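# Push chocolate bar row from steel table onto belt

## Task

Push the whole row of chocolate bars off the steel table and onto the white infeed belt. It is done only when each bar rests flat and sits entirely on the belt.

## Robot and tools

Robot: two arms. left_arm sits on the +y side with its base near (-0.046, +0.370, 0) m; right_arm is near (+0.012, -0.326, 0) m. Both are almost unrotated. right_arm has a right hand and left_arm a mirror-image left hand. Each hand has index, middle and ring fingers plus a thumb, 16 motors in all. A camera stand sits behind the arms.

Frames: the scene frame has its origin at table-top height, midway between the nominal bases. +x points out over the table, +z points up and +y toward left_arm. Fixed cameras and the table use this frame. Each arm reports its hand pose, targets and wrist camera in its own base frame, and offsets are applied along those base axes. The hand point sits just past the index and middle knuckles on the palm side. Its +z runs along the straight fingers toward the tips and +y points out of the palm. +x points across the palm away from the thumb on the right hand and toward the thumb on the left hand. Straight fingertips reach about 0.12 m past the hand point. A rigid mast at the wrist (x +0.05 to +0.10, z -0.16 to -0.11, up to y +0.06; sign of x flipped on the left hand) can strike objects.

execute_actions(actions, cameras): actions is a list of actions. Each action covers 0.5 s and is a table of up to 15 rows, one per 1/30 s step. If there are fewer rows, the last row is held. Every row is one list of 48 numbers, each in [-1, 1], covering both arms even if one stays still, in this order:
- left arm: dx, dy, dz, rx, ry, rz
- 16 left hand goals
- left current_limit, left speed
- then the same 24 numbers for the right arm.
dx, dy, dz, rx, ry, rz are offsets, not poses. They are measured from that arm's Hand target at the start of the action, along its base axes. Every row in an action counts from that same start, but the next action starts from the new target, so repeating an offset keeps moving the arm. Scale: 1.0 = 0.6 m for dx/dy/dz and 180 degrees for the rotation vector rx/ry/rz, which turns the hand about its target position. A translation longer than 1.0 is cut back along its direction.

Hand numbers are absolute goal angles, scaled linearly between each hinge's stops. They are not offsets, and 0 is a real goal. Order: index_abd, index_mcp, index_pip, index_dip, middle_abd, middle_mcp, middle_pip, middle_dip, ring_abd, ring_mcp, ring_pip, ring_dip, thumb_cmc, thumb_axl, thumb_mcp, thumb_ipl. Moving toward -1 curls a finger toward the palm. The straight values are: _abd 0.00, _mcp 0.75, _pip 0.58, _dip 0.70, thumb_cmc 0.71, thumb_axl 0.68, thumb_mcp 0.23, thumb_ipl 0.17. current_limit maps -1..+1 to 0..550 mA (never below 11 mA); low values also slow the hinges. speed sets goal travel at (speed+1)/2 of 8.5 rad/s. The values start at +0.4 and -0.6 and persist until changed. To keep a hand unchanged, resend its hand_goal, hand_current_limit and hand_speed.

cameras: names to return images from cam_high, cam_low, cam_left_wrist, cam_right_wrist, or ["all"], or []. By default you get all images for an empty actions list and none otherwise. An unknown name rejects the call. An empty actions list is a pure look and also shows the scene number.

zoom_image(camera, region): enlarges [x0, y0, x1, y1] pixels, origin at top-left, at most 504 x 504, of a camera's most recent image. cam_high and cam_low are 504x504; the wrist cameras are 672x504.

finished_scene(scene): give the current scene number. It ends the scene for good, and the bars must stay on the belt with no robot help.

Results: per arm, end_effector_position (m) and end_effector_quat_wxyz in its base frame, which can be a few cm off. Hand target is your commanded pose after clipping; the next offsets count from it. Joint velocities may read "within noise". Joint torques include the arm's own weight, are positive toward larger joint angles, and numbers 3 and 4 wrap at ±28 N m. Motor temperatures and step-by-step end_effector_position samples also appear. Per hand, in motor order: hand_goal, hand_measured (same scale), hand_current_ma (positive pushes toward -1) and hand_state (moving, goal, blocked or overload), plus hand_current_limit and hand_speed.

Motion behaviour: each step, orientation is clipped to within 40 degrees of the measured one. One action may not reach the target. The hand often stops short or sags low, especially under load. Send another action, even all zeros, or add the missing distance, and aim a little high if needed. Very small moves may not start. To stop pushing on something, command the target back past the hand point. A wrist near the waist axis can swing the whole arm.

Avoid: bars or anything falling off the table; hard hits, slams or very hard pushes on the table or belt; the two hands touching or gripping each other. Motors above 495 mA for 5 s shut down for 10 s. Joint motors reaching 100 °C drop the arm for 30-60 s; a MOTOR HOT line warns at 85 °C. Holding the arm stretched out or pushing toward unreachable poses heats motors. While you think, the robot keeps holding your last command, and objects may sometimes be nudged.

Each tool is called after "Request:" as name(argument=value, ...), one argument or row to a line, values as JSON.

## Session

Request:
execute_actions(
  actions=[],
)

Request:
zoom_image(
  camera="cam_high",
  region=[120, 120, 400, 400],
)

Scene clock: 0.00 s.
left_arm: end_effector_position=(+0.2994, -0.3219, +0.2924) hand_goal=(+0.000, +0.754, +0.576, +0.696, +0.000, +0.754, +0.576, +0.696, +0.000, +0.754, +0.576, +0.696, +0.714, +0.678, +0.226, +0.168) hand_measured=(+0.000, +0.754, +0.576, +0.696, +0.000, +0.754, +0.576, +0.696, +0.000, +0.754, +0.576, +0.696, +0.714, +0.678, +0.226, +0.168) hand_current_ma=(+0, +0, +0, +0, +0, +0, +0, +0, +0, +0, +0, +0, +0, +0, +0, +0) hand_state=(goal, goal, goal, goal, goal, goal, goal, goal, goal, goal, goal, goal, goal, goal, goal, goal) hand_current_limit=0.40 hand_speed=-0.60 end_effector_quat_wxyz=(+0.000, +1.000, +0.019, +0.016) | right_arm: end_effector_position=(+0.2759, +0.0653, +0.1867) hand_goal=(+0.000, +0.754, +0.576, +0.696, +0.000, +0.754, +0.576, +0.696, +0.000, +0.754, +0.576, +0.696, +0.714, +0.678, +0.226, +0.168) hand_measured=(+0.000, +0.754, +0.576, +0.696, +0.000, +0.754, +0.576, +0.696, +0.000, +0.754, +0.576, +0.696, +0.714, +0.678, +0.226, +0.168) hand_current_ma=(+0, +0, +0, +0, +0, +0, +0, +0, +0, +0, +0, +0, +0, +0, +0, +0) hand_state=(goal, goal, goal, goal, goal, goal, goal, goal, goal, goal, goal, goal, goal, goal, goal, goal) hand_current_limit=0.40 hand_speed=-0.60 end_effector_quat_wxyz=(+0.257, -0.011, +0.943, -0.212)
Joint positions: left_arm=[-0.725 1.273 1.343 -1.617 -0.022 0.809] | right_arm=[0.317 0.646 0.647 -1.157 0.555 -1.396]
Joint velocities: within noise
Joint torques (N m): no reading
Motor temperatures (°C): left_arm=[31 33 32 30 32 32] | right_arm=[33 33 33 29 31 31]
Heat: left arm: hottest shoulder 33 °C; right arm: hottest waist 33 °C.
Hand target: left_arm +0.3033, -0.3254, +0.3049; +0.009, +0.999, +0.019, +0.026 | right_arm +0.2836, +0.0676, +0.2045; +0.274, -0.005, +0.939, -0.207

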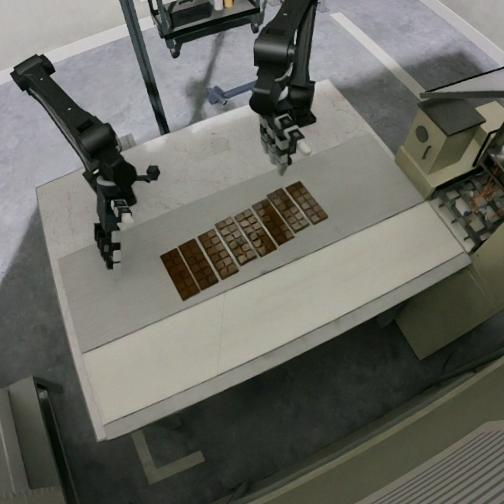

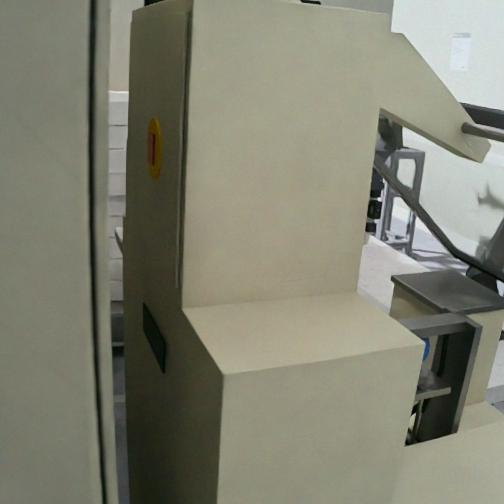

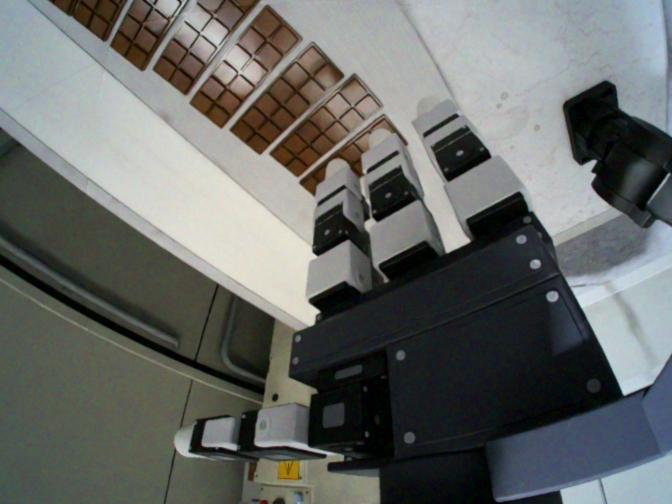

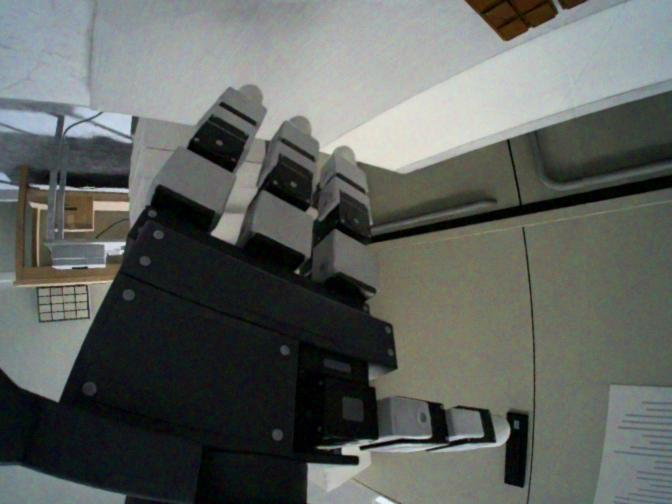

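Scaled by 1.800 from the camera's 504x504 image, which has a finer 720x720 frame.

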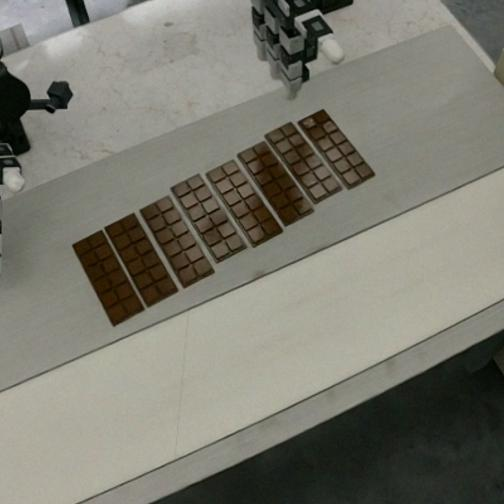

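Request:
zoom_image(
  camera="cam_high",
  region=[150, 200, 260, 310],
)

Request:
zoom_image(
  camera="cam_high",
  region=[225, 150, 335, 260],
)

Scaled by 4.582 from the camera's 504x504 image, which has a finer 720x720 frame.

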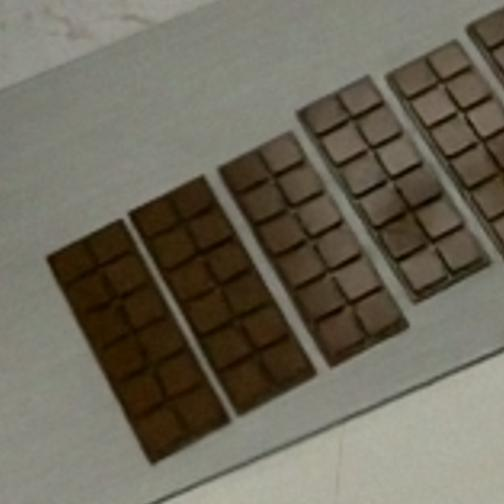

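Scaled by 4.582 from the camera's 504x504 image, which has a finer 720x720 frame.

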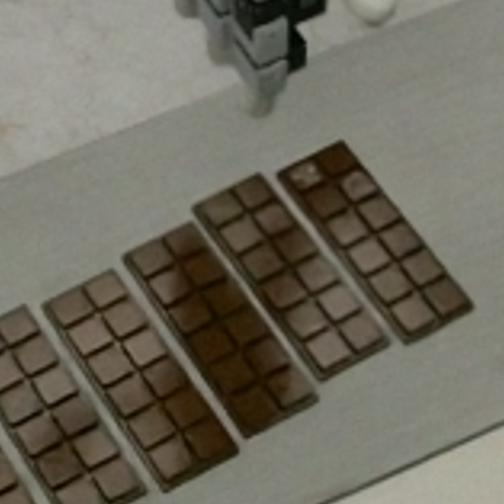

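Request:
execute_actions(
  actions=[
    [[0.004,0.053,-0.01,-0.0167,-0.0079,0.103,-0.13,0.90,0.65,0.696,0,0.90,0.65,0.696,0.13,0.90,0.65,0.696,0.714,0.678,0.226,0.168,0.4,-0.6,0.014,0.0145,0.04,0.0643,0.0002,-0.0838,-0.13,0.90,0.65,0.696,0,0.90,0.65,0.696,0.13,0.90,0.65,0.696,0.714,0.678,0.226,0.168,0.4,-0.6]],
    [[0.004,0.053,-0.01,-0.0167,-0.0079,0.103,-0.13,0.90,0.65,0.696,0,0.90,0.65,0.696,0.13,0.90,0.65,0.696,0.714,0.678,0.226,0.168,0.4,-0.6,0.014,0.0145,0.04,0.0643,0.0002,-0.0838,-0.13,0.90,0.65,0.696,0,0.90,0.65,0.696,0.13,0.90,0.65,0.696,0.714,0.678,0.226,0.168,0.4,-0.6]],
    [[0.004,0.053,-0.01,-0.0167,-0.0079,0.103,-0.13,0.90,0.65,0.696,0,0.90,0.65,0.696,0.13,0.90,0.65,0.696,0.714,0.678,0.226,0.168,0.4,-0.6,0.014,0.0145,0.01,0.0643,0.0002,-0.0838,-0.13,0.90,0.65,0.696,0,0.90,0.65,0.696,0.13,0.90,0.65,0.696,0.714,0.678,0.226,0.168,0.4,-0.6]],
    [[0.004,0.053,-0.01,-0.0167,-0.0079,0.103,-0.13,0.90,0.65,0.696,0,0.90,0.65,0.696,0.13,0.90,0.65,0.696,0.714,0.678,0.226,0.168,0.4,-0.6,0.014,0.0145,0,0.0643,0.0002,-0.0838,-0.13,0.90,0.65,0.696,0,0.90,0.65,0.696,0.13,0.90,0.65,0.696,0.714,0.678,0.226,0.168,0.4,-0.6]],
    [[0.004,0.053,-0.01,-0.0167,-0.0079,0.103,-0.13,0.90,0.65,0.696,0,0.90,0.65,0.696,0.13,0.90,0.65,0.696,0.714,0.678,0.226,0.168,0.4,-0.6,0.014,0.0145,0,0.0643,0.0002,-0.0838,-0.13,0.90,0.65,0.696,0,0.90,0.65,0.696,0.13,0.90,0.65,0.696,0.714,0.678,0.226,0.168,0.4,-0.6]],
  ],
  cameras=["cam_high"],
)

Request:
zoom_image(
  camera="cam_high",
  region=[110, 110, 350, 350],
)

Scene clock: 28.17 s.
left_arm: end_effector_position=(+0.3139, -0.1614, +0.2710) hand_goal=(-0.130, +0.900, +0.650, +0.696, +0.000, +0.900, +0.650, +0.696, +0.130, +0.900, +0.650, +0.696, +0.714, +0.678, +0.226, +0.168) hand_measured=(-0.126, +0.896, +0.646, +0.696, +0.000, +0.896, +0.646, +0.696, +0.126, +0.896, +0.646, +0.696, +0.714, +0.678, +0.224, +0.168) hand_current_ma=(+4, -8, -6, +0, +0, -9, -7, +0, -5, -7, -7, +0, +0, -1, -5, +0) hand_state=(goal, goal, goal, goal, goal, goal, goal, goal, goal, goal, goal, goal, goal, goal, goal, goal) hand_current_limit=0.40 hand_speed=-0.60 end_effector_quat_wxyz=(+0.095, +0.668, +0.734, +0.077) | right_arm: end_effector_position=(+0.3097, +0.1004, +0.2282) hand_goal=(-0.130, +0.900, +0.650, +0.696, +0.000, +0.900, +0.650, +0.696, +0.130, +0.900, +0.650, +0.696, +0.714, +0.678, +0.226, +0.168) hand_measured=(-0.128, +0.896, +0.646, +0.696, +0.000, +0.896, +0.646, +0.696, +0.126, +0.896, +0.646, +0.696, +0.714, +0.678, +0.224, +0.168) hand_current_ma=(+1, -6, -4, +0, +0, -6, -4, +0, -3, -6, -3, +0, -1, -1, -3, +0) hand_state=(goal, goal, goal, goal, goal, goal, goal, goal, goal, goal, goal, goal, goal, goal, goal, goal) hand_current_limit=0.40 hand_speed=-0.60 end_effector_quat_wxyz=(+0.053, +0.670, +0.735, +0.090)
Joint positions: left_arm=[-0.779 1 1.017 -1.403 -0.162 -0.858] | right_arm=[0.506 0.842 0.831 -1.355 0.042 0.41]
Joint torques (N m): left_arm=[0.09 -3.84 8.4 1.06 -0.37 -0.16] | right_arm=[1.08 -1.44 13.27 1.47 0.29 0.05]
Motor temperatures (°C): left_arm=[31 34 37 30 32 32] | right_arm=[33 33 41 29 32 31]
Heat: left arm: hottest elbow 37 °C; right arm: hottest elbow 41 °C.
Hand target: left_arm +0.3154, -0.1662, +0.2748; +0.105, +0.664, +0.736, +0.078 | right_arm +0.3256, +0.1111, +0.2584; +0.065, +0.669, +0.730, +0.122
Off the commanded pose: left_arm 0.006 m, 1 deg | right_arm 0.036 m, 4 deg.
Step readings (end_effector_position of left_arm | right_arm):
0: (+0.2994, -0.3219, +0.2924) | (+0.2759, +0.0653, +0.1867)
1: (+0.2996, -0.3218, +0.2924) | (+0.2760, +0.0657, +0.1868)
2: (+0.3001, -0.3217, +0.2922) | (+0.2754, +0.0683, +0.1868)
4: (+0.3003, -0.3177, +0.2894) | (+0.2724, +0.0732, +0.1870)
8: (+0.2944, -0.3013, +0.2858) | (+0.2726, +0.0732, +0.1907)
15: (+0.3001, -0.2937, +0.2966) | (+0.2783, +0.0709, +0.1985)
16: (+0.3011, -0.2933, +0.2961) | (+0.2787, +0.0715, +0.1992)
17: (+0.3026, -0.2920, +0.2948) | (+0.2783, +0.0739, +0.2001)
19: (+0.3031, -0.2853, +0.2884) | (+0.2775, +0.0797, +0.2044)
23: (+0.2996, -0.2678, +0.2802) | (+0.2825, +0.0809, +0.2168)
30: (+0.3062, -0.2594, +0.2882) | (+0.2879, +0.0817, +0.2243)
31: (+0.3067, -0.2591, +0.2879) | (+0.2883, +0.0819, +0.2241)
32: (+0.3078, -0.2577, +0.2872) | (+0.2881, +0.0843, +0.2240)
34: (+0.3086, -0.2508, +0.2829) | (+0.2883, +0.0897, +0.2244)
38: (+0.3059, -0.2355, +0.2771) | (+0.2919, +0.0913, +0.2262)
45: (+0.3090, -0.2288, +0.2815) | (+0.2967, +0.0906, +0.2301)
46: (+0.3094, -0.2282, +0.2816) | (+0.2971, +0.0908, +0.2303)
47: (+0.3103, -0.2263, +0.2814) | (+0.2969, +0.0928, +0.2303)
49: (+0.3115, -0.2198, +0.2786) | (+0.2958, +0.0977, +0.2290)
53: (+0.3106, -0.2050, +0.2735) | (+0.2964, +0.0985, +0.2260)
60: (+0.3124, -0.1972, +0.2753) | (+0.2995, +0.0961, +0.2273)
61: (+0.3125, -0.1964, +0.2754) | (+0.2998, +0.0961, +0.2277)
62: (+0.3131, -0.1942, +0.2753) | (+0.2999, +0.0982, +0.2277)
64: (+0.3142, -0.1880, +0.2740) | (+0.3007, +0.1038, +0.2273)
68: (+0.3143, -0.1754, +0.2699) | (+0.3059, +0.1068, +0.2279)
75: (+0.3146, -0.1649, +0.2710) | (+0.3092, +0.1040, +0.2282)
Images, in order (width x height): cam_high 504x504.

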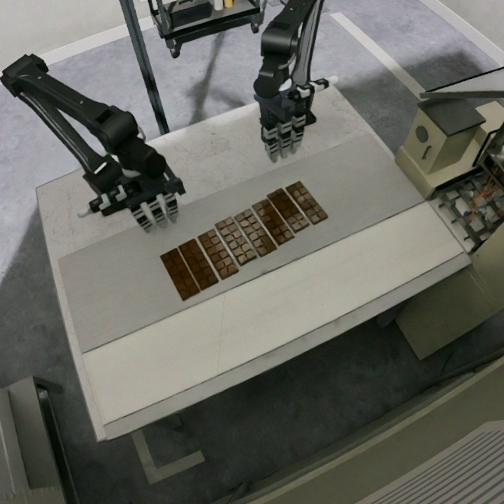

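Scaled by 2.100 from the camera's 504x504 image, which has a finer 720x720 frame.

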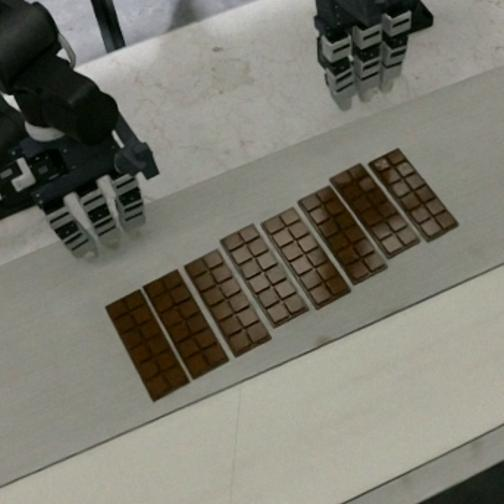

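Request:
execute_actions(
  actions=[
    [[0.01,-0.022,-0.07,0,0,0,-0.13,0.90,0.65,0.696,0,0.90,0.65,0.696,0.13,0.90,0.65,0.696,0.714,0.678,0.226,0.168,0.4,-0.6,0,0.02,-0.055,0,0,0,-0.13,0.90,0.65,0.696,0,0.90,0.65,0.696,0.13,0.90,0.65,0.696,0.714,0.678,0.226,0.168,0.4,-0.6]],
    [[0,0,-0.07,0,0,0,-0.13,0.90,0.65,0.696,0,0.90,0.65,0.696,0.13,0.90,0.65,0.696,0.714,0.678,0.226,0.168,0.4,-0.6,0,0,-0.055,0,0,0,-0.13,0.90,0.65,0.696,0,0.90,0.65,0.696,0.13,0.90,0.65,0.696,0.714,0.678,0.226,0.168,0.4,-0.6]],
  ],
  cameras=["cam_high"],
)

Request:
zoom_image(
  camera="cam_high",
  region=[110, 110, 350, 350],
)

Scene clock: 30.83 s.
left_arm: end_effector_position=(+0.3197, -0.1746, +0.1901) hand_goal=(-0.130, +0.900, +0.650, +0.696, +0.000, +0.900, +0.650, +0.696, +0.130, +0.900, +0.650, +0.696, +0.714, +0.678, +0.226, +0.168) hand_measured=(-0.126, +0.898, +0.646, +0.696, +0.000, +0.898, +0.646, +0.696, +0.126, +0.898, +0.646, +0.696, +0.714, +0.678, +0.224, +0.168) hand_current_ma=(+4, -4, -5, +0, +0, -5, -5, +0, -4, -4, -6, +0, +0, -1, -5, +0) hand_state=(goal, goal, goal, goal, goal, goal, goal, goal, goal, goal, goal, goal, goal, goal, goal, goal) hand_current_limit=0.40 hand_speed=-0.60 end_effector_quat_wxyz=(+0.099, +0.667, +0.734, +0.078) | right_arm: end_effector_position=(+0.3212, +0.1185, +0.1876) hand_goal=(-0.130, +0.900, +0.650, +0.696, +0.000, +0.900, +0.650, +0.696, +0.130, +0.900, +0.650, +0.696, +0.714, +0.678, +0.226, +0.168) hand_measured=(-0.128, +0.898, +0.648, +0.696, +0.000, +0.898, +0.646, +0.696, +0.126, +0.898, +0.648, +0.696, +0.714, +0.678, +0.224, +0.168) hand_current_ma=(+1, -3, -3, +0, +0, -3, -3, +0, -3, -3, -3, +0, +0, -1, -3, +0) hand_state=(goal, goal, goal, goal, goal, goal, goal, goal, goal, goal, goal, goal, goal, goal, goal, goal) hand_current_limit=0.40 hand_speed=-0.60 end_effector_quat_wxyz=(+0.062, +0.669, +0.732, +0.111)
Joint positions: left_arm=[-0.799 1.059 0.84 -1.162 -0.167 -0.879] | right_arm=[0.555 0.882 0.729 -1.168 0.058 0.457]
Joint torques (N m): left_arm=[0.21 -3.96 8.1 1.05 -0.37 -0.15] | right_arm=[0.73 -2.49 9.17 1.52 0.32 0.06]
Heat: left arm: hottest elbow 37 °C; right arm: hottest elbow 41 °C.
Hand target: left_arm +0.3214, -0.1795, +0.1910; +0.105, +0.664, +0.736, +0.078 | right_arm +0.3255, +0.1232, +0.1925; +0.065, +0.669, +0.730, +0.122
Off the commanded pose: left_arm 0.005 m, 1 deg | right_arm 0.008 m, 1 deg.
Step readings (end_effector_position of left_arm | right_arm):
0: (+0.3139, -0.1613, +0.2710) | (+0.3097, +0.1004, +0.2282)
1: (+0.3140, -0.1616, +0.2709) | (+0.3098, +0.1005, +0.2283)
2: (+0.3149, -0.1627, +0.2697) | (+0.3109, +0.1012, +0.2290)
4: (+0.3170, -0.1661, +0.2631) | (+0.3153, +0.1070, +0.2312)
8: (+0.3166, -0.1706, +0.2402) | (+0.3213, +0.1183, +0.2306)
15: (+0.3194, -0.1744, +0.2307) | (+0.3213, +0.1190, +0.2220)
16: (+0.3196, -0.1746, +0.2305) | (+0.3214, +0.1190, +0.2218)
17: (+0.3204, -0.1753, +0.2287) | (+0.3221, +0.1193, +0.2207)
19: (+0.3216, -0.1765, +0.2206) | (+0.3237, +0.1203, +0.2143)
23: (+0.3176, -0.1723, +0.1970) | (+0.3197, +0.1177, +0.1935)
30: (+0.3193, -0.1741, +0.1899) | (+0.3208, +0.1183, +0.1874)
Images, in order (width x height): cam_high 504x504.

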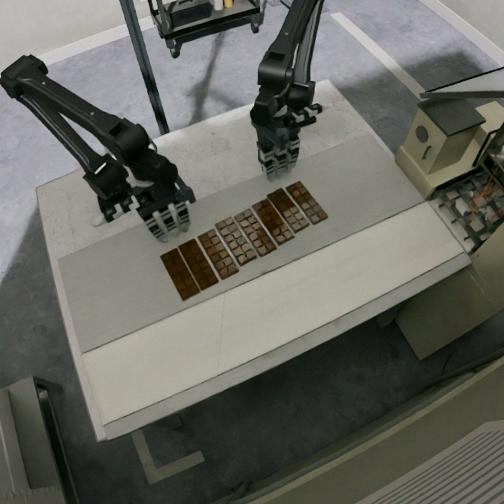

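Scaled by 2.100 from the camera's 504x504 image, which has a finer 720x720 frame.

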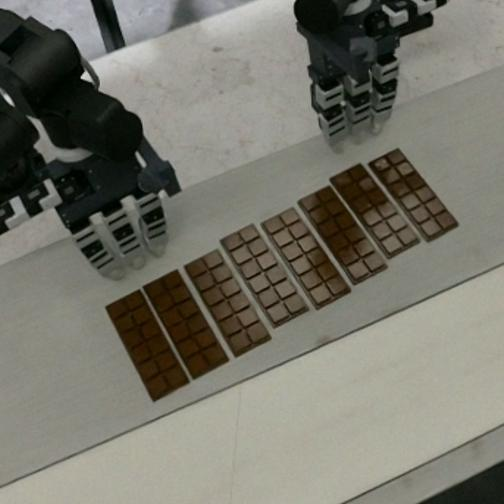

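Request:
execute_actions(
  actions=[
    [[0.03,-0.02,-0.018,0,0,0,-0.13,0.90,0.65,0.696,0,0.90,0.65,0.696,0.13,0.90,0.65,0.696,0.714,0.678,0.226,0.168,0.4,-0.6,0.02,-0.01,-0.014,0,0,0,-0.13,0.90,0.65,0.696,0,0.90,0.65,0.696,0.13,0.90,0.65,0.696,0.714,0.678,0.226,0.168,0.4,-0.6]],
    [[0.035,0,0,0,0,0,-0.13,0.90,0.65,0.696,0,0.90,0.65,0.696,0.13,0.90,0.65,0.696,0.714,0.678,0.226,0.168,0.4,-0.6,0.03,0,0,0,0,0,-0.13,0.90,0.65,0.696,0,0.90,0.65,0.696,0.13,0.90,0.65,0.696,0.714,0.678,0.226,0.168,0.4,-0.6]],
  ],
  cameras=["cam_high"],
)

Request:
zoom_image(
  camera="cam_high",
  region=[130, 140, 340, 350],
)

Scene clock: 33.70 s.
left_arm: end_effector_position=(+0.3431, -0.1826, +0.1684) hand_goal=(-0.130, +0.900, +0.650, +0.696, +0.000, +0.900, +0.650, +0.696, +0.130, +0.900, +0.650, +0.696, +0.714, +0.678, +0.226, +0.168) hand_measured=(-0.126, +0.898, +0.646, +0.696, -0.004, +0.928, +0.670, +0.706, +0.130, +0.902, +0.650, +0.696, +0.714, +0.678, +0.224, +0.168) hand_current_ma=(+4, -4, -5, +0, -5, +84, +50, +20, -1, +3, +1, +0, +0, -1, -5, +0) hand_state=(goal, goal, goal, goal, goal, blocked, goal, goal, goal, goal, goal, goal, goal, goal, goal, goal) hand_current_limit=0.40 hand_speed=-0.60 end_effector_quat_wxyz=(+0.088, +0.666, +0.737, +0.075) | right_arm: end_effector_position=(+0.3412, +0.1142, +0.1769) hand_goal=(-0.130, +0.900, +0.650, +0.696, +0.000, +0.900, +0.650, +0.696, +0.130, +0.900, +0.650, +0.696, +0.714, +0.678, +0.226, +0.168) hand_measured=(-0.142, +0.916, +0.664, +0.702, -0.008, +0.912, +0.660, +0.700, +0.126, +0.898, +0.648, +0.696, +0.714, +0.678, +0.224, +0.168) hand_current_ma=(-18, +31, +22, +8, -11, +21, +14, +4, -3, -3, -3, +0, +0, -1, -3, +0) hand_state=(goal, goal, goal, goal, goal, goal, goal, goal, goal, goal, goal, goal, goal, goal, goal, goal) hand_current_limit=0.40 hand_speed=-0.60 end_effector_quat_wxyz=(+0.060, +0.669, +0.732, +0.113)
Joint positions: left_arm=[-0.76 1.153 0.853 -1.096 -0.154 -0.847] | right_arm=[0.493 0.936 0.728 -1.109 0.038 0.399]
Joint torques (N m): left_arm=[1.79 -3.9 10.51 1.2 -0.41 0.11] | right_arm=[-0.67 -1.32 10.55 1.72 0.25 -0.16]
Heat: left arm: hottest elbow 37 °C; right arm: hottest elbow 40 °C.
Hand target: left_arm +0.3604, -0.1915, +0.1800; +0.105, +0.664, +0.736, +0.077 | right_arm +0.3555, +0.1172, +0.1840; +0.065, +0.669, +0.730, +0.122
Off the commanded pose: left_arm 0.023 m, 2 deg | right_arm 0.016 m, 1 deg.
Step readings (end_effector_position of left_arm | right_arm):
0: (+0.3197, -0.1746, +0.1901) | (+0.3212, +0.1186, +0.1876)
1: (+0.3198, -0.1747, +0.1901) | (+0.3213, +0.1186, +0.1877)
2: (+0.3204, -0.1753, +0.1898) | (+0.3218, +0.1188, +0.1879)
4: (+0.3235, -0.1784, +0.1871) | (+0.3245, +0.1197, +0.1878)
8: (+0.3285, -0.1836, +0.1757) | (+0.3306, +0.1170, +0.1855)
15: (+0.3303, -0.1854, +0.1704) | (+0.3317, +0.1159, +0.1816)
16: (+0.3303, -0.1855, +0.1704) | (+0.3318, +0.1159, +0.1817)
17: (+0.3307, -0.1854, +0.1702) | (+0.3325, +0.1158, +0.1814)
19: (+0.3333, -0.1842, +0.1690) | (+0.3352, +0.1155, +0.1790)
23: (+0.3409, -0.1816, +0.1688) | (+0.3405, +0.1135, +0.1768)
30: (+0.3430, -0.1824, +0.1685) | (+0.3411, +0.1140, +0.1769)
Images, in order (width x height): cam_high 504x504.

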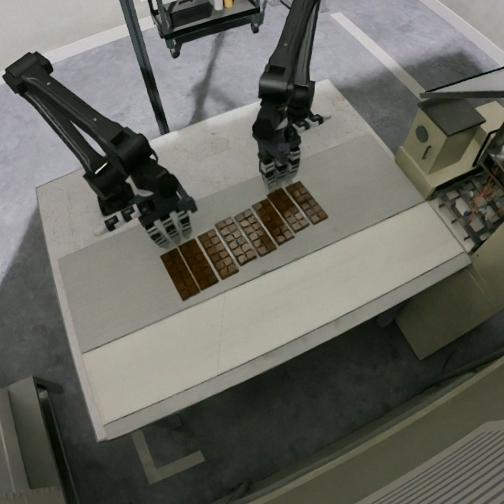

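Scaled by 2.400 from the camera's 504x504 image, which has a finer 720x720 frame.

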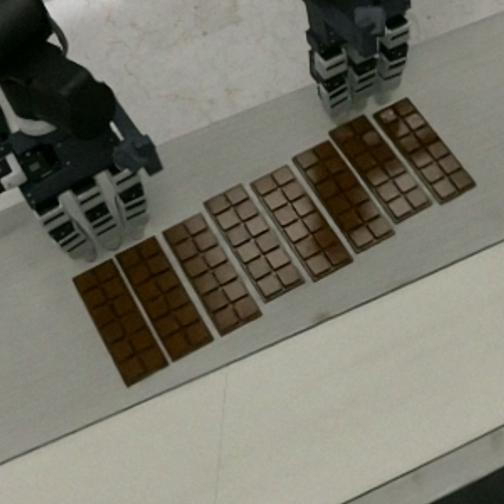

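Request:
execute_actions(
  actions=[
    [[0.03,0.003,0.016,0,0,0,-0.13,0.90,0.65,0.696,0,0.90,0.65,0.696,0.13,0.90,0.65,0.696,0.714,0.678,0.226,0.168,0.4,-0.6,0.03,0.003,0.002,0,0,0,-0.13,0.90,0.65,0.696,0,0.90,0.65,0.696,0.13,0.90,0.65,0.696,0.714,0.678,0.226,0.168,0.4,-0.6]],
    [[0.045,0.003,0.006,0,0,0,-0.13,0.90,0.65,0.696,0,0.90,0.65,0.696,0.13,0.90,0.65,0.696,0.714,0.678,0.226,0.168,0.4,-0.6,0.045,0.003,0.002,0,0,0,-0.13,0.90,0.65,0.696,0,0.90,0.65,0.696,0.13,0.90,0.65,0.696,0.714,0.678,0.226,0.168,0.4,-0.6]],
    [[0.045,0.003,0.002,0,0,0,-0.13,0.90,0.65,0.696,0,0.90,0.65,0.696,0.13,0.90,0.65,0.696,0.714,0.678,0.226,0.168,0.4,-0.6,0.045,0.003,0.002,0,0,0,-0.13,0.90,0.65,0.696,0,0.90,0.65,0.696,0.13,0.90,0.65,0.696,0.714,0.678,0.226,0.168,0.4,-0.6]],
  ],
  cameras=["cam_high"],
)

Request:
zoom_image(
  camera="cam_high",
  region=[130, 150, 350, 370],
)

Scene clock: 37.13 s.
left_arm: end_effector_position=(+0.4122, -0.1762, +0.1765) hand_goal=(-0.130, +0.900, +0.650, +0.696, +0.000, +0.900, +0.650, +0.696, +0.130, +0.900, +0.650, +0.696, +0.714, +0.678, +0.226, +0.168) hand_measured=(-0.128, +0.906, +0.652, +0.696, -0.002, +0.900, +0.652, +0.698, +0.130, +0.904, +0.654, +0.696, +0.714, +0.678, +0.224, +0.168) hand_current_ma=(+2, +10, +5, +1, -3, +1, +3, +4, +0, +7, +5, +1, +0, -1, -5, +0) hand_state=(goal, goal, goal, goal, goal, goal, goal, goal, goal, goal, goal, goal, goal, goal, goal, goal) hand_current_limit=0.40 hand_speed=-0.60 end_effector_quat_wxyz=(+0.081, +0.665, +0.739, +0.074) | right_arm: end_effector_position=(+0.3989, +0.1185, +0.1740) hand_goal=(-0.130, +0.900, +0.650, +0.696, +0.000, +0.900, +0.650, +0.696, +0.130, +0.900, +0.650, +0.696, +0.714, +0.678, +0.226, +0.168) hand_measured=(-0.142, +0.952, +0.688, +0.716, -0.006, +0.946, +0.684, +0.714, +0.134, +0.938, +0.672, +0.704, +0.714, +0.678, +0.224, +0.168) hand_current_ma=(-17, +152, +94, +41, -6, +124, +79, +33, +3, +101, +44, +12, +0, -1, -3, +0) hand_state=(goal, blocked, blocked, blocked, goal, blocked, blocked, goal, goal, blocked, blocked, goal, goal, goal, goal, goal) hand_current_limit=0.40 hand_speed=-0.60 end_effector_quat_wxyz=(+0.046, +0.671, +0.734, +0.098)
Joint positions: left_arm=[-0.614 1.29 0.991 -1.092 -0.127 -0.707] | right_arm=[0.407 1.125 0.855 -1.084 0.004 0.317]
Joint torques (N m): left_arm=[1.44 -6.24 11.25 1.13 -0.23 0.12] | right_arm=[-0.85 -3.19 11.38 2.69 0.64 -0.18]
Heat: left arm: hottest elbow 38 °C; right arm: hottest elbow 41 °C.
Hand target: left_arm +0.4324, -0.1861, +0.1943; +0.105, +0.664, +0.736, +0.077 | right_arm +0.4276, +0.1225, +0.1877; +0.065, +0.669, +0.730, +0.122
Off the commanded pose: left_arm 0.029 m, 3 deg | right_arm 0.032 m, 4 deg.
Step readings (end_effector_position of left_arm | right_arm):
0: (+0.3431, -0.1827, +0.1684) | (+0.3412, +0.1143, +0.1769)
1: (+0.3433, -0.1829, +0.1686) | (+0.3413, +0.1144, +0.1769)
2: (+0.3440, -0.1831, +0.1688) | (+0.3419, +0.1144, +0.1769)
4: (+0.3478, -0.1825, +0.1690) | (+0.3447, +0.1144, +0.1767)
8: (+0.3577, -0.1790, +0.1694) | (+0.3515, +0.1147, +0.1751)
15: (+0.3613, -0.1790, +0.1705) | (+0.3527, +0.1153, +0.1749)
16: (+0.3617, -0.1792, +0.1709) | (+0.3529, +0.1153, +0.1751)
17: (+0.3631, -0.1788, +0.1713) | (+0.3536, +0.1155, +0.1750)
19: (+0.3682, -0.1799, +0.1725) | (+0.3574, +0.1154, +0.1741)
23: (+0.3818, -0.1773, +0.1749) | (+0.3680, +0.1156, +0.1729)
30: (+0.3866, -0.1769, +0.1750) | (+0.3719, +0.1168, +0.1731)
31: (+0.3868, -0.1771, +0.1750) | (+0.3721, +0.1170, +0.1732)
32: (+0.3881, -0.1769, +0.1753) | (+0.3731, +0.1170, +0.1734)
34: (+0.3930, -0.1778, +0.1754) | (+0.3780, +0.1170, +0.1732)
38: (+0.4068, -0.1760, +0.1763) | (+0.3934, +0.1170, +0.1735)
45: (+0.4120, -0.1758, +0.1764) | (+0.3989, +0.1183, +0.1740)
Images, in order (width x height): cam_high 504x504.

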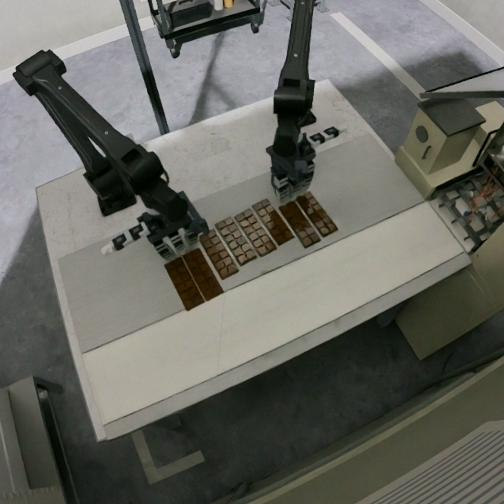

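Scaled by 2.291 from the camera's 504x504 image, which has a finer 720x720 frame.

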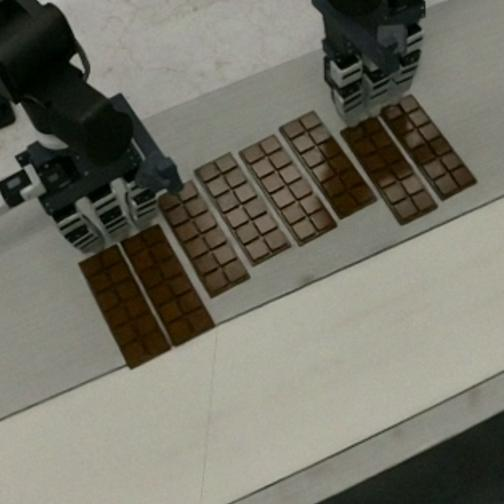

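Request:
execute_actions(
  actions=[
    [[0.05,0.003,0.0,0,0,0,-0.13,0.90,0.65,0.696,0,0.90,0.65,0.696,0.13,0.90,0.65,0.696,0.714,0.678,0.226,0.168,0.4,-0.6,0.05,0.002,0.006,0,0,0,-0.13,0.90,0.65,0.696,0,0.90,0.65,0.696,0.13,0.90,0.65,0.696,0.714,0.678,0.226,0.168,0.4,-0.6]],
    [[0.05,0.003,0.0,0,0,0,-0.13,0.90,0.65,0.696,0,0.90,0.65,0.696,0.13,0.90,0.65,0.696,0.714,0.678,0.226,0.168,0.4,-0.6,0.05,0.002,0.004,0,0,0,-0.13,0.90,0.65,0.696,0,0.90,0.65,0.696,0.13,0.90,0.65,0.696,0.714,0.678,0.226,0.168,0.4,-0.6]],
    [[0.05,0.003,0.0,0,0,0,-0.13,0.90,0.65,0.696,0,0.90,0.65,0.696,0.13,0.90,0.65,0.696,0.714,0.678,0.226,0.168,0.4,-0.6,0.05,0.002,0.003,0,0,0,-0.13,0.90,0.65,0.696,0,0.90,0.65,0.696,0.13,0.90,0.65,0.696,0.714,0.678,0.226,0.168,0.4,-0.6]],
    [[0.05,0.003,0.0,0,0,0,-0.13,0.90,0.65,0.696,0,0.90,0.65,0.696,0.13,0.90,0.65,0.696,0.714,0.678,0.226,0.168,0.4,-0.6,0.05,0.002,0.003,0,0,0,-0.13,0.90,0.65,0.696,0,0.90,0.65,0.696,0.13,0.90,0.65,0.696,0.714,0.678,0.226,0.168,0.4,-0.6]],
  ],
  cameras=["cam_high"],
)

Request:
zoom_image(
  camera="cam_high",
  region=[130, 170, 370, 410],
)

Scene clock: 40.70 s.
left_arm: end_effector_position=(+0.5344, -0.1736, +0.1790) hand_goal=(-0.130, +0.900, +0.650, +0.696, +0.000, +0.900, +0.650, +0.696, +0.130, +0.900, +0.650, +0.696, +0.714, +0.678, +0.226, +0.168) hand_measured=(-0.128, +0.900, +0.652, +0.696, -0.002, +0.902, +0.652, +0.698, +0.130, +0.900, +0.652, +0.696, +0.714, +0.678, +0.224, +0.168) hand_current_ma=(+2, +0, +3, +1, -3, +2, +4, +4, +0, +0, +3, +1, +1, -1, -6, +0) hand_state=(goal, goal, goal, goal, goal, goal, goal, goal, goal, goal, goal, goal, goal, goal, goal, goal) hand_current_limit=0.40 hand_speed=-0.60 end_effector_quat_wxyz=(+0.089, +0.663, +0.739, +0.072) | right_arm: end_effector_position=(+0.5198, +0.1251, +0.1791) hand_goal=(-0.130, +0.900, +0.650, +0.696, +0.000, +0.900, +0.650, +0.696, +0.130, +0.900, +0.650, +0.696, +0.714, +0.678, +0.226, +0.168) hand_measured=(-0.138, +0.942, +0.682, +0.714, -0.004, +0.934, +0.676, +0.712, +0.134, +0.928, +0.668, +0.704, +0.714, +0.678, +0.224, +0.168) hand_current_ma=(-9, +113, +72, +35, -4, +85, +57, +29, +4, +63, +32, +12, +0, -1, -3, +0) hand_state=(goal, blocked, blocked, goal, goal, blocked, blocked, goal, goal, blocked, goal, goal, goal, goal, goal, goal) hand_current_limit=0.40 hand_speed=-0.60 end_effector_quat_wxyz=(+0.048, +0.671, +0.733, +0.099)
Joint positions: left_arm=[-0.455 1.546 1.258 -1.07 -0.09 -0.553] | right_arm=[0.309 1.434 1.141 -1.058 -0.014 0.223]
Joint torques (N m): left_arm=[1.32 -9.76 11.25 0.64 -0.19 0.15] | right_arm=[-0.73 -9.17 12.4 1.88 0.25 -0.16]
Heat: left arm: hottest elbow 39 °C; right arm: hottest elbow 41 °C.
Hand target: left_arm +0.5525, -0.1789, +0.1944; +0.105, +0.664, +0.736, +0.077 | right_arm +0.5476, +0.1275, +0.1973; +0.065, +0.669, +0.730, +0.122
Off the commanded pose: left_arm 0.024 m, 2 deg | right_arm 0.033 m, 3 deg.
Step readings (end_effector_position of left_arm | right_arm):
0: (+0.4122, -0.1763, +0.1765) | (+0.3989, +0.1185, +0.1740)
1: (+0.4125, -0.1763, +0.1767) | (+0.3990, +0.1185, +0.1740)
2: (+0.4138, -0.1758, +0.1769) | (+0.4001, +0.1186, +0.1743)
4: (+0.4196, -0.1768, +0.1773) | (+0.4065, +0.1185, +0.1744)
8: (+0.4368, -0.1756, +0.1781) | (+0.4238, +0.1184, +0.1749)
15: (+0.4427, -0.1745, +0.1782) | (+0.4299, +0.1196, +0.1753)
16: (+0.4429, -0.1747, +0.1782) | (+0.4301, +0.1197, +0.1757)
17: (+0.4441, -0.1748, +0.1784) | (+0.4311, +0.1198, +0.1757)
19: (+0.4503, -0.1761, +0.1787) | (+0.4372, +0.1201, +0.1755)
23: (+0.4671, -0.1753, +0.1783) | (+0.4541, +0.1200, +0.1761)
30: (+0.4729, -0.1741, +0.1783) | (+0.4599, +0.1209, +0.1764)
31: (+0.4732, -0.1744, +0.1785) | (+0.4602, +0.1211, +0.1765)
32: (+0.4745, -0.1743, +0.1786) | (+0.4612, +0.1213, +0.1768)
34: (+0.4810, -0.1758, +0.1793) | (+0.4676, +0.1218, +0.1770)
38: (+0.4972, -0.1753, +0.1793) | (+0.4839, +0.1221, +0.1770)
45: (+0.5032, -0.1736, +0.1788) | (+0.4895, +0.1227, +0.1775)
46: (+0.5034, -0.1737, +0.1788) | (+0.4898, +0.1229, +0.1777)
47: (+0.5047, -0.1738, +0.1789) | (+0.4910, +0.1231, +0.1779)
49: (+0.5116, -0.1754, +0.1795) | (+0.4976, +0.1238, +0.1781)
53: (+0.5280, -0.1755, +0.1801) | (+0.5145, +0.1243, +0.1785)
60: (+0.5341, -0.1733, +0.1798) | (+0.5197, +0.1250, +0.1791)
Images, in order (width x height): cam_high 504x504.

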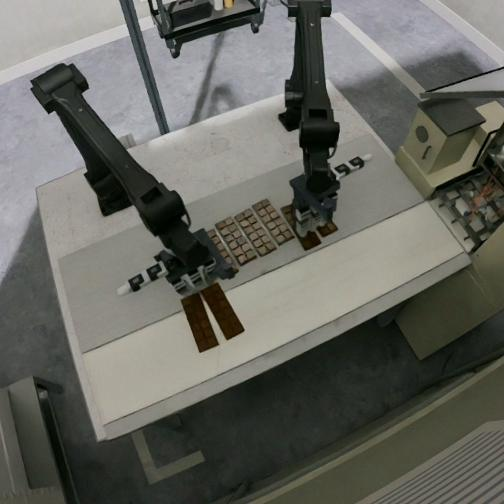

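Scaled by 2.100 from the camera's 504x504 image, which has a finer 720x720 frame.

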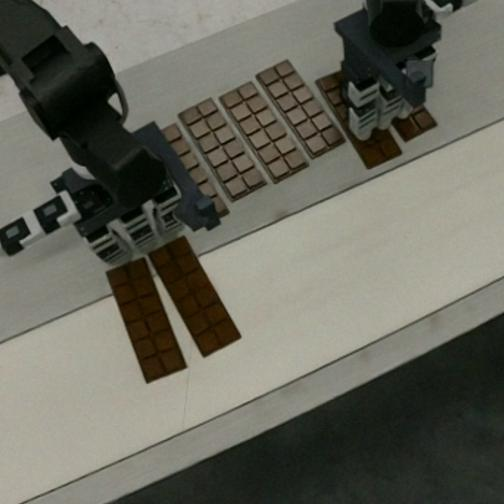

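Request:
execute_actions(
  actions=[
    [[0.0,0,0.07,0,0,0,-0.13,0.90,0.65,0.696,0,0.90,0.65,0.696,0.13,0.90,0.65,0.696,0.714,0.678,0.226,0.168,0.4,-0.6,0.05,0.001,0.003,0,0,0,-0.13,0.90,0.65,0.696,0,0.90,0.65,0.696,0.13,0.90,0.65,0.696,0.714,0.678,0.226,0.168,0.4,-0.6]],
    [[-0.12,0,0,0,0,0,-0.13,0.90,0.65,0.696,0,0.90,0.65,0.696,0.13,0.90,0.65,0.696,0.714,0.678,0.226,0.168,0.4,-0.6,0.05,0.001,0.003,0,0,0,-0.13,0.90,0.65,0.696,0,0.90,0.65,0.696,0.13,0.90,0.65,0.696,0.714,0.678,0.226,0.168,0.4,-0.6]],
    [[-0.12,0,0,0,0,0,-0.13,0.90,0.65,0.696,0,0.90,0.65,0.696,0.13,0.90,0.65,0.696,0.714,0.678,0.226,0.168,0.4,-0.6,-0.06,0,0,0,0,0,-0.13,0.90,0.65,0.696,0,0.90,0.65,0.696,0.13,0.90,0.65,0.696,0.714,0.678,0.226,0.168,0.4,-0.6]],
  ],
  cameras=["cam_high"],
)

Request:
zoom_image(
  camera="cam_high",
  region=[130, 170, 370, 410],
)

Scene clock: 44.40 s.
left_arm: end_effector_position=(+0.4121, -0.1789, +0.2341) hand_goal=(-0.130, +0.900, +0.650, +0.696, +0.000, +0.900, +0.650, +0.696, +0.130, +0.900, +0.650, +0.696, +0.714, +0.678, +0.226, +0.168) hand_measured=(-0.128, +0.898, +0.652, +0.696, -0.002, +0.898, +0.652, +0.698, +0.130, +0.898, +0.652, +0.696, +0.716, +0.678, +0.224, +0.168) hand_current_ma=(+2, -2, +2, +1, -3, -3, +2, +4, +0, -2, +2, +1, +1, -1, -6, +0) hand_state=(goal, goal, goal, goal, goal, goal, goal, goal, goal, goal, goal, goal, goal, goal, goal, goal) hand_current_limit=0.40 hand_speed=-0.60 end_effector_quat_wxyz=(+0.106, +0.667, +0.733, +0.078) | right_arm: end_effector_position=(+0.5698, +0.1237, +0.1873) hand_goal=(-0.130, +0.900, +0.650, +0.696, +0.000, +0.900, +0.650, +0.696, +0.130, +0.900, +0.650, +0.696, +0.714, +0.678, +0.226, +0.168) hand_measured=(-0.132, +0.902, +0.652, +0.698, -0.002, +0.902, +0.652, +0.698, +0.132, +0.902, +0.652, +0.698, +0.714, +0.678, +0.224, +0.168) hand_current_ma=(-2, +1, +2, +3, -3, +1, +2, +3, +2, +1, +2, +2, +0, -1, -3, +0) hand_state=(goal, goal, goal, goal, goal, goal, goal, goal, goal, goal, goal, goal, goal, goal, goal, goal) hand_current_limit=0.40 hand_speed=-0.60 end_effector_quat_wxyz=(+0.055, +0.672, +0.731, +0.106)
Joint positions: left_arm=[-0.619 1.228 1.079 -1.191 -0.129 -0.698] | right_arm=[0.276 1.54 1.271 -1.062 -0.017 0.193]
Joint torques (N m): left_arm=[0.26 -7.3 8.05 0.2 -0.33 -0.12] | right_arm=[0.91 -14.33 8.4 1.52 0.2 0.02]
Heat: left arm: hottest elbow 39 °C; right arm: hottest elbow 42 °C.
Hand target: left_arm +0.4084, -0.1789, +0.2365; +0.105, +0.664, +0.736, +0.078 | right_arm +0.5715, +0.1286, +0.2009; +0.065, +0.669, +0.730, +0.122
Off the commanded pose: left_arm 0.004 m, 0 deg | right_arm 0.015 m, 2 deg.
Step readings (end_effector_position of left_arm | right_arm):
0: (+0.5344, -0.1736, +0.1790) | (+0.5199, +0.1252, +0.1791)
1: (+0.5346, -0.1737, +0.1793) | (+0.5200, +0.1251, +0.1791)
2: (+0.5343, -0.1736, +0.1805) | (+0.5212, +0.1253, +0.1794)
4: (+0.5337, -0.1733, +0.1853) | (+0.5284, +0.1260, +0.1799)
8: (+0.5389, -0.1759, +0.2029) | (+0.5460, +0.1264, +0.1804)
15: (+0.5406, -0.1767, +0.2105) | (+0.5510, +0.1267, +0.1809)
16: (+0.5403, -0.1766, +0.2104) | (+0.5513, +0.1268, +0.1811)
17: (+0.5391, -0.1763, +0.2108) | (+0.5523, +0.1268, +0.1814)
19: (+0.5291, -0.1732, +0.2104) | (+0.5596, +0.1279, +0.1817)
23: (+0.4970, -0.1725, +0.2165) | (+0.5791, +0.1287, +0.1824)
30: (+0.4843, -0.1804, +0.2366) | (+0.5845, +0.1285, +0.1829)
31: (+0.4839, -0.1797, +0.2362) | (+0.5845, +0.1285, +0.1827)
32: (+0.4802, -0.1792, +0.2334) | (+0.5845, +0.1285, +0.1829)
34: (+0.4659, -0.1746, +0.2258) | (+0.5832, +0.1281, +0.1833)
38: (+0.4265, -0.1745, +0.2173) | (+0.5743, +0.1251, +0.1842)
45: (+0.4125, -0.1805, +0.2339) | (+0.5698, +0.1237, +0.1873)
Images, in order (width x height): cam_high 504x504.

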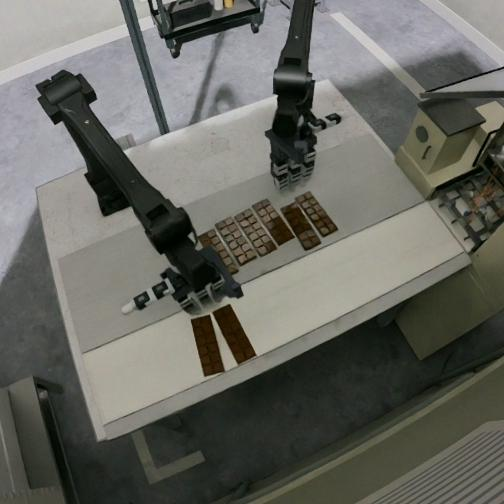

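Scaled by 2.100 from the camera's 504x504 image, which has a finer 720x720 frame.

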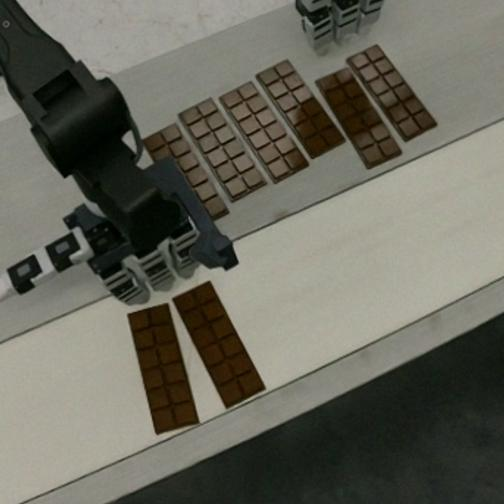

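Request:
zoom_image(
  camera="cam_high",
  region=[170, 280, 290, 400],
)

Scaled by 4.200 from the camera's 504x504 image, which has a finer 720x720 frame.

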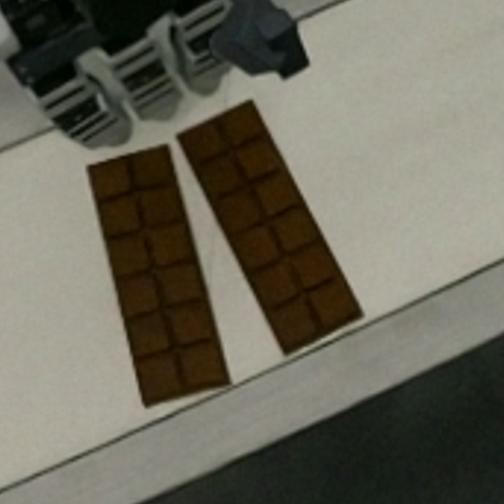

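Request:
execute_actions(
  actions=[
    [[-0.08,0,0,0,0,0,-0.13,0.90,0.65,0.696,0,0.90,0.65,0.696,0.13,0.90,0.65,0.696,0.714,0.678,0.226,0.168,0.4,-0.6,-0.02,-0.005,0.1,0,0,0,-0.13,0.90,0.65,0.696,0,0.90,0.65,0.696,0.13,0.90,0.65,0.696,0.714,0.678,0.226,0.168,0.4,-0.6]],
    [[0,0,-0.04,0,0,0,-0.13,0.90,0.65,0.696,0,0.90,0.65,0.696,0.13,0.90,0.65,0.696,0.714,0.678,0.226,0.168,0.4,-0.6,0.13,-0.005,0.01,0,0,0,-0.13,0.90,0.65,0.696,0,0.90,0.65,0.696,0.13,0.90,0.65,0.696,0.714,0.678,0.226,0.168,0.4,-0.6]],
    [[0,0,-0.04,0,0,0,-0.13,0.90,0.65,0.696,0,0.90,0.65,0.696,0.13,0.90,0.65,0.696,0.714,0.678,0.226,0.168,0.4,-0.6,0.13,-0.005,0.01,0,0,0,-0.13,0.90,0.65,0.696,0,0.90,0.65,0.696,0.13,0.90,0.65,0.696,0.714,0.678,0.226,0.168,0.4,-0.6]],
    [[0,0,-0.01,0,0,0,-0.13,0.90,0.65,0.696,0,0.90,0.65,0.696,0.13,0.90,0.65,0.696,0.714,0.678,0.226,0.168,0.4,-0.6,0.14,-0.005,0.01,0,0,0,-0.13,0.90,0.65,0.696,0,0.90,0.65,0.696,0.13,0.90,0.65,0.696,0.714,0.678,0.226,0.168,0.4,-0.6]],
  ],
  cameras=["cam_high"],
)

Request:
zoom_image(
  camera="cam_high",
  region=[150, 150, 390, 390],
)

Scene clock: 54.17 s.
left_arm: end_effector_position=(+0.3592, -0.1743, +0.1849) hand_goal=(-0.130, +0.900, +0.650, +0.696, +0.000, +0.900, +0.650, +0.696, +0.130, +0.900, +0.650, +0.696, +0.714, +0.678, +0.226, +0.168) hand_measured=(-0.128, +0.898, +0.652, +0.696, -0.002, +0.898, +0.652, +0.698, +0.130, +0.898, +0.652, +0.696, +0.716, +0.678, +0.224, +0.168) hand_current_ma=(+2, -2, +2, +1, -3, -2, +2, +4, +0, -2, +2, +1, +2, -1, -6, +0) hand_state=(goal, goal, goal, goal, goal, goal, goal, goal, goal, goal, goal, goal, goal, goal, goal, goal) hand_current_limit=0.40 hand_speed=-0.60 end_effector_quat_wxyz=(+0.102, +0.666, +0.734, +0.078) | right_arm: end_effector_position=(+0.7908, +0.1180, +0.2468) hand_goal=(-0.130, +0.900, +0.650, +0.696, +0.000, +0.900, +0.650, +0.696, +0.130, +0.900, +0.650, +0.696, +0.714, +0.678, +0.226, +0.168) hand_measured=(-0.132, +0.900, +0.652, +0.698, -0.002, +0.900, +0.652, +0.698, +0.132, +0.900, +0.652, +0.698, +0.718, +0.678, +0.224, +0.168) hand_current_ma=(-1, +0, +1, +2, -2, +0, +2, +3, +2, +0, +1, +2, +3, -1, -3, +0) hand_state=(goal, goal, goal, goal, goal, goal, goal, goal, goal, goal, goal, goal, goal, goal, goal, goal) hand_current_limit=0.40 hand_speed=-0.60 end_effector_quat_wxyz=(+0.054, +0.672, +0.731, +0.106)
Joint positions: left_arm=[-0.707 1.139 0.88 -1.1 -0.148 -0.788] | right_arm=[0.178 2.142 2.292 -1.486 -0.042 0.101]
Joint torques (N m): left_arm=[0.09 -4.66 7.8 1.13 -0.35 -0.15] | right_arm=[-0.21 -22.65 13.08 0.53 0 -0.14]
Heat: left arm: hottest elbow 39 °C; right arm: hottest elbow 42 °C.
Hand target: left_arm +0.3604, -0.1789, +0.1823; +0.105, +0.664, +0.736, +0.078 | right_arm +0.7995, +0.1166, +0.2789; +0.065, +0.669, +0.730, +0.122
Off the commanded pose: left_arm 0.005 m, 0 deg | right_arm 0.033 m, 2 deg.
Step readings (end_effector_position of left_arm | right_arm):
0: (+0.4121, -0.1788, +0.2341) | (+0.5698, +0.1237, +0.1873)
1: (+0.4118, -0.1787, +0.2337) | (+0.5698, +0.1237, +0.1873)
2: (+0.4098, -0.1788, +0.2330) | (+0.5690, +0.1235, +0.1877)
4: (+0.4006, -0.1765, +0.2291) | (+0.5621, +0.1216, +0.1886)
8: (+0.3738, -0.1776, +0.2253) | (+0.5485, +0.1177, +0.2023)
15: (+0.3647, -0.1800, +0.2332) | (+0.5496, +0.1182, +0.2333)
16: (+0.3645, -0.1796, +0.2329) | (+0.5504, +0.1184, +0.2350)
17: (+0.3640, -0.1790, +0.2315) | (+0.5521, +0.1189, +0.2360)
19: (+0.3628, -0.1778, +0.2262) | (+0.5653, +0.1214, +0.2409)
23: (+0.3584, -0.1738, +0.2122) | (+0.6063, +0.1247, +0.2488)
30: (+0.3589, -0.1741, +0.2103) | (+0.6224, +0.1198, +0.2315)
31: (+0.3590, -0.1742, +0.2103) | (+0.6225, +0.1199, +0.2306)
32: (+0.3596, -0.1747, +0.2095) | (+0.6244, +0.1199, +0.2309)
34: (+0.3604, -0.1754, +0.2055) | (+0.6406, +0.1204, +0.2378)
38: (+0.3579, -0.1732, +0.1932) | (+0.6840, +0.1237, +0.2543)
45: (+0.3586, -0.1738, +0.1893) | (+0.7020, +0.1183, +0.2422)
46: (+0.3587, -0.1739, +0.1893) | (+0.7028, +0.1180, +0.2408)
47: (+0.3589, -0.1741, +0.1893) | (+0.7054, +0.1178, +0.2404)
49: (+0.3594, -0.1745, +0.1888) | (+0.7240, +0.1171, +0.2464)
53: (+0.3590, -0.1742, +0.1862) | (+0.7667, +0.1221, +0.2591)
60: (+0.3591, -0.1742, +0.1849) | (+0.7875, +0.1203, +0.2457)
Images, in order (width x height): cam_high 504x504.

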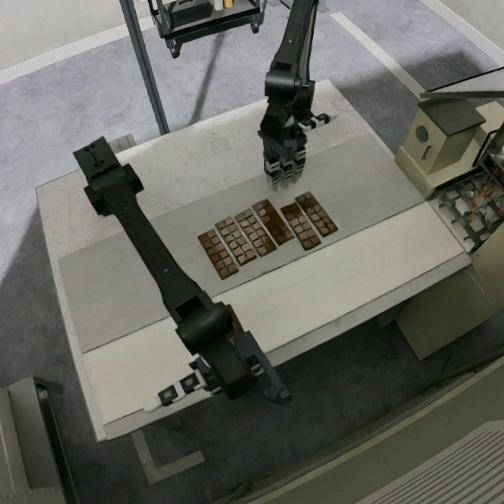

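Scaled by 2.100 from the camera's 504x504 image, which has a finer 720x720 frame.

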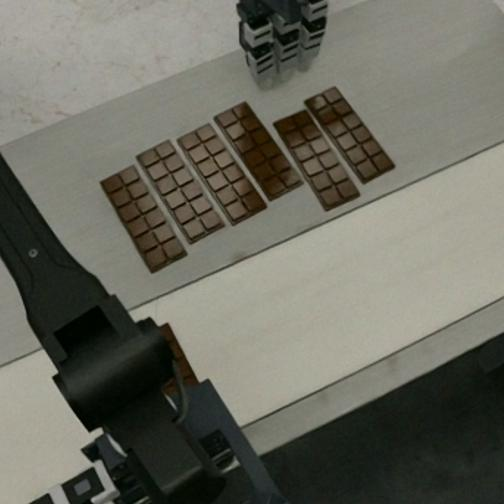

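Request:
execute_actions(
  actions=[
    [[0.05,0,-0.018,0,0,0,-0.13,0.90,0.65,0.696,0,0.90,0.65,0.696,0.13,0.90,0.65,0.696,0.714,0.678,0.226,0.168,0.4,-0.6,0,0,0,0,0,0,-0.13,0.90,0.65,0.696,0,0.90,0.65,0.696,0.13,0.90,0.65,0.696,0.714,0.678,0.226,0.168,0.4,-0.6]],
  ],
  cameras=["cam_right_wrist", "cam_high"],
)

Request:
zoom_image(
  camera="cam_high",
  region=[170, 290, 310, 430],
)

Scene clock: 56.00 s.
left_arm: end_effector_position=(+0.3787, -0.1745, +0.1697) hand_goal=(-0.130, +0.900, +0.650, +0.696, +0.000, +0.900, +0.650, +0.696, +0.130, +0.900, +0.650, +0.696, +0.714, +0.678, +0.226, +0.168) hand_measured=(-0.130, +0.902, +0.654, +0.698, -0.002, +0.914, +0.662, +0.702, +0.130, +0.898, +0.652, +0.696, +0.716, +0.678, +0.222, +0.168) hand_current_ma=(+1, +4, +5, +4, -3, +34, +25, +10, +0, -2, +2, +1, +2, -1, -7, +0) hand_state=(goal, goal, goal, goal, goal, goal, goal, goal, goal, goal, goal, goal, goal, goal, goal, goal) hand_current_limit=0.40 hand_speed=-0.60 end_effector_quat_wxyz=(+0.100, +0.664, +0.737, +0.076) | right_arm: end_effector_position=(+0.7913, +0.1182, +0.2525) hand_goal=(-0.130, +0.900, +0.650, +0.696, +0.000, +0.900, +0.650, +0.696, +0.130, +0.900, +0.650, +0.696, +0.714, +0.678, +0.226, +0.168) hand_measured=(-0.132, +0.900, +0.652, +0.698, -0.002, +0.900, +0.652, +0.698, +0.132, +0.900, +0.652, +0.698, +0.718, +0.678, +0.224, +0.168) hand_current_ma=(-1, +0, +1, +2, -2, +0, +2, +3, +2, +0, +1, +2, +3, -1, -3, +0) hand_state=(goal, goal, goal, goal, goal, goal, goal, goal, goal, goal, goal, goal, goal, goal, goal, goal) hand_current_limit=0.40 hand_speed=-0.60 end_effector_quat_wxyz=(+0.052, +0.673, +0.731, +0.105)
Joint positions: left_arm=[-0.668 1.199 0.885 -1.046 -0.139 -0.759] | right_arm=[0.178 2.152 2.325 -1.513 -0.043 0.101]
Joint torques (N m): left_arm=[1.61 -4.42 9.26 1.13 -0.22 0.13] | right_arm=[-0.21 -22.3 13.2 0.57 0 -0.14]
Heat: left arm: hottest elbow 39 °C; right arm: hottest elbow 42 °C.
Hand target: left_arm +0.3904, -0.1789, +0.1716; +0.105, +0.664, +0.736, +0.077 | right_arm +0.7996, +0.1166, +0.2789; +0.065, +0.669, +0.730, +0.122
Off the commanded pose: left_arm 0.013 m, 1 deg | right_arm 0.028 m, 2 deg.
Step readings (end_effector_position of left_arm | right_arm):
0: (+0.3592, -0.1743, +0.1849) | (+0.7908, +0.1180, +0.2468)
1: (+0.3593, -0.1744, +0.1848) | (+0.7908, +0.1180, +0.2468)
2: (+0.3600, -0.1749, +0.1844) | (+0.7904, +0.1180, +0.2471)
4: (+0.3641, -0.1768, +0.1806) | (+0.7900, +0.1179, +0.2478)
8: (+0.3745, -0.1742, +0.1692) | (+0.7904, +0.1180, +0.2519)
15: (+0.3785, -0.1742, +0.1696) | (+0.7908, +0.1181, +0.2564)
Images, in order (width x height): cam_high 504x504, cam_right_wrist 672x504.

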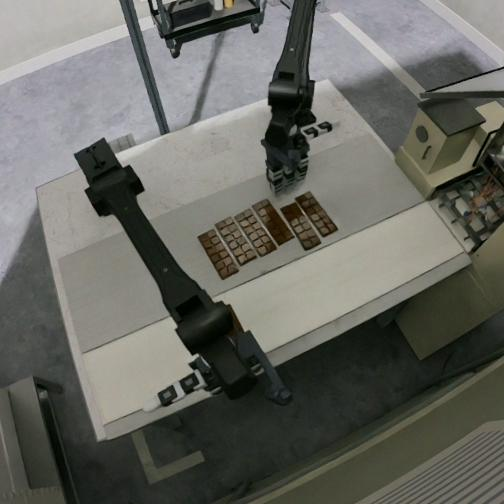

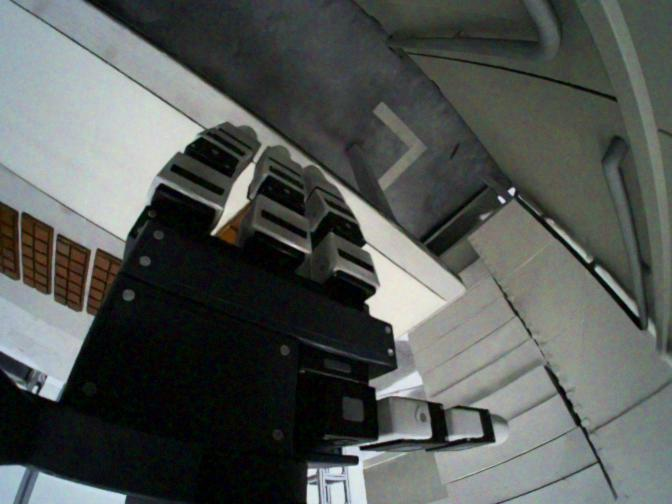

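Scaled by 3.600 from the camera's 504x504 image, which has a finer 720x720 frame.

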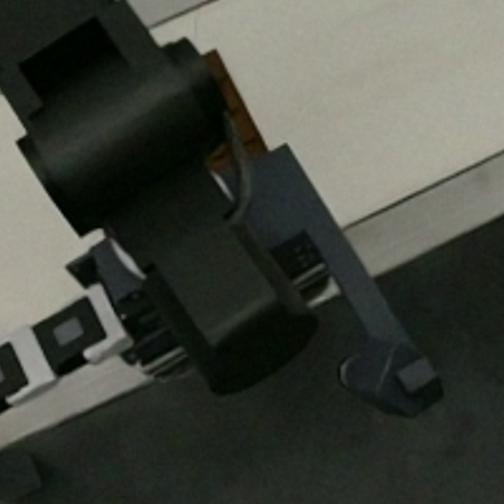

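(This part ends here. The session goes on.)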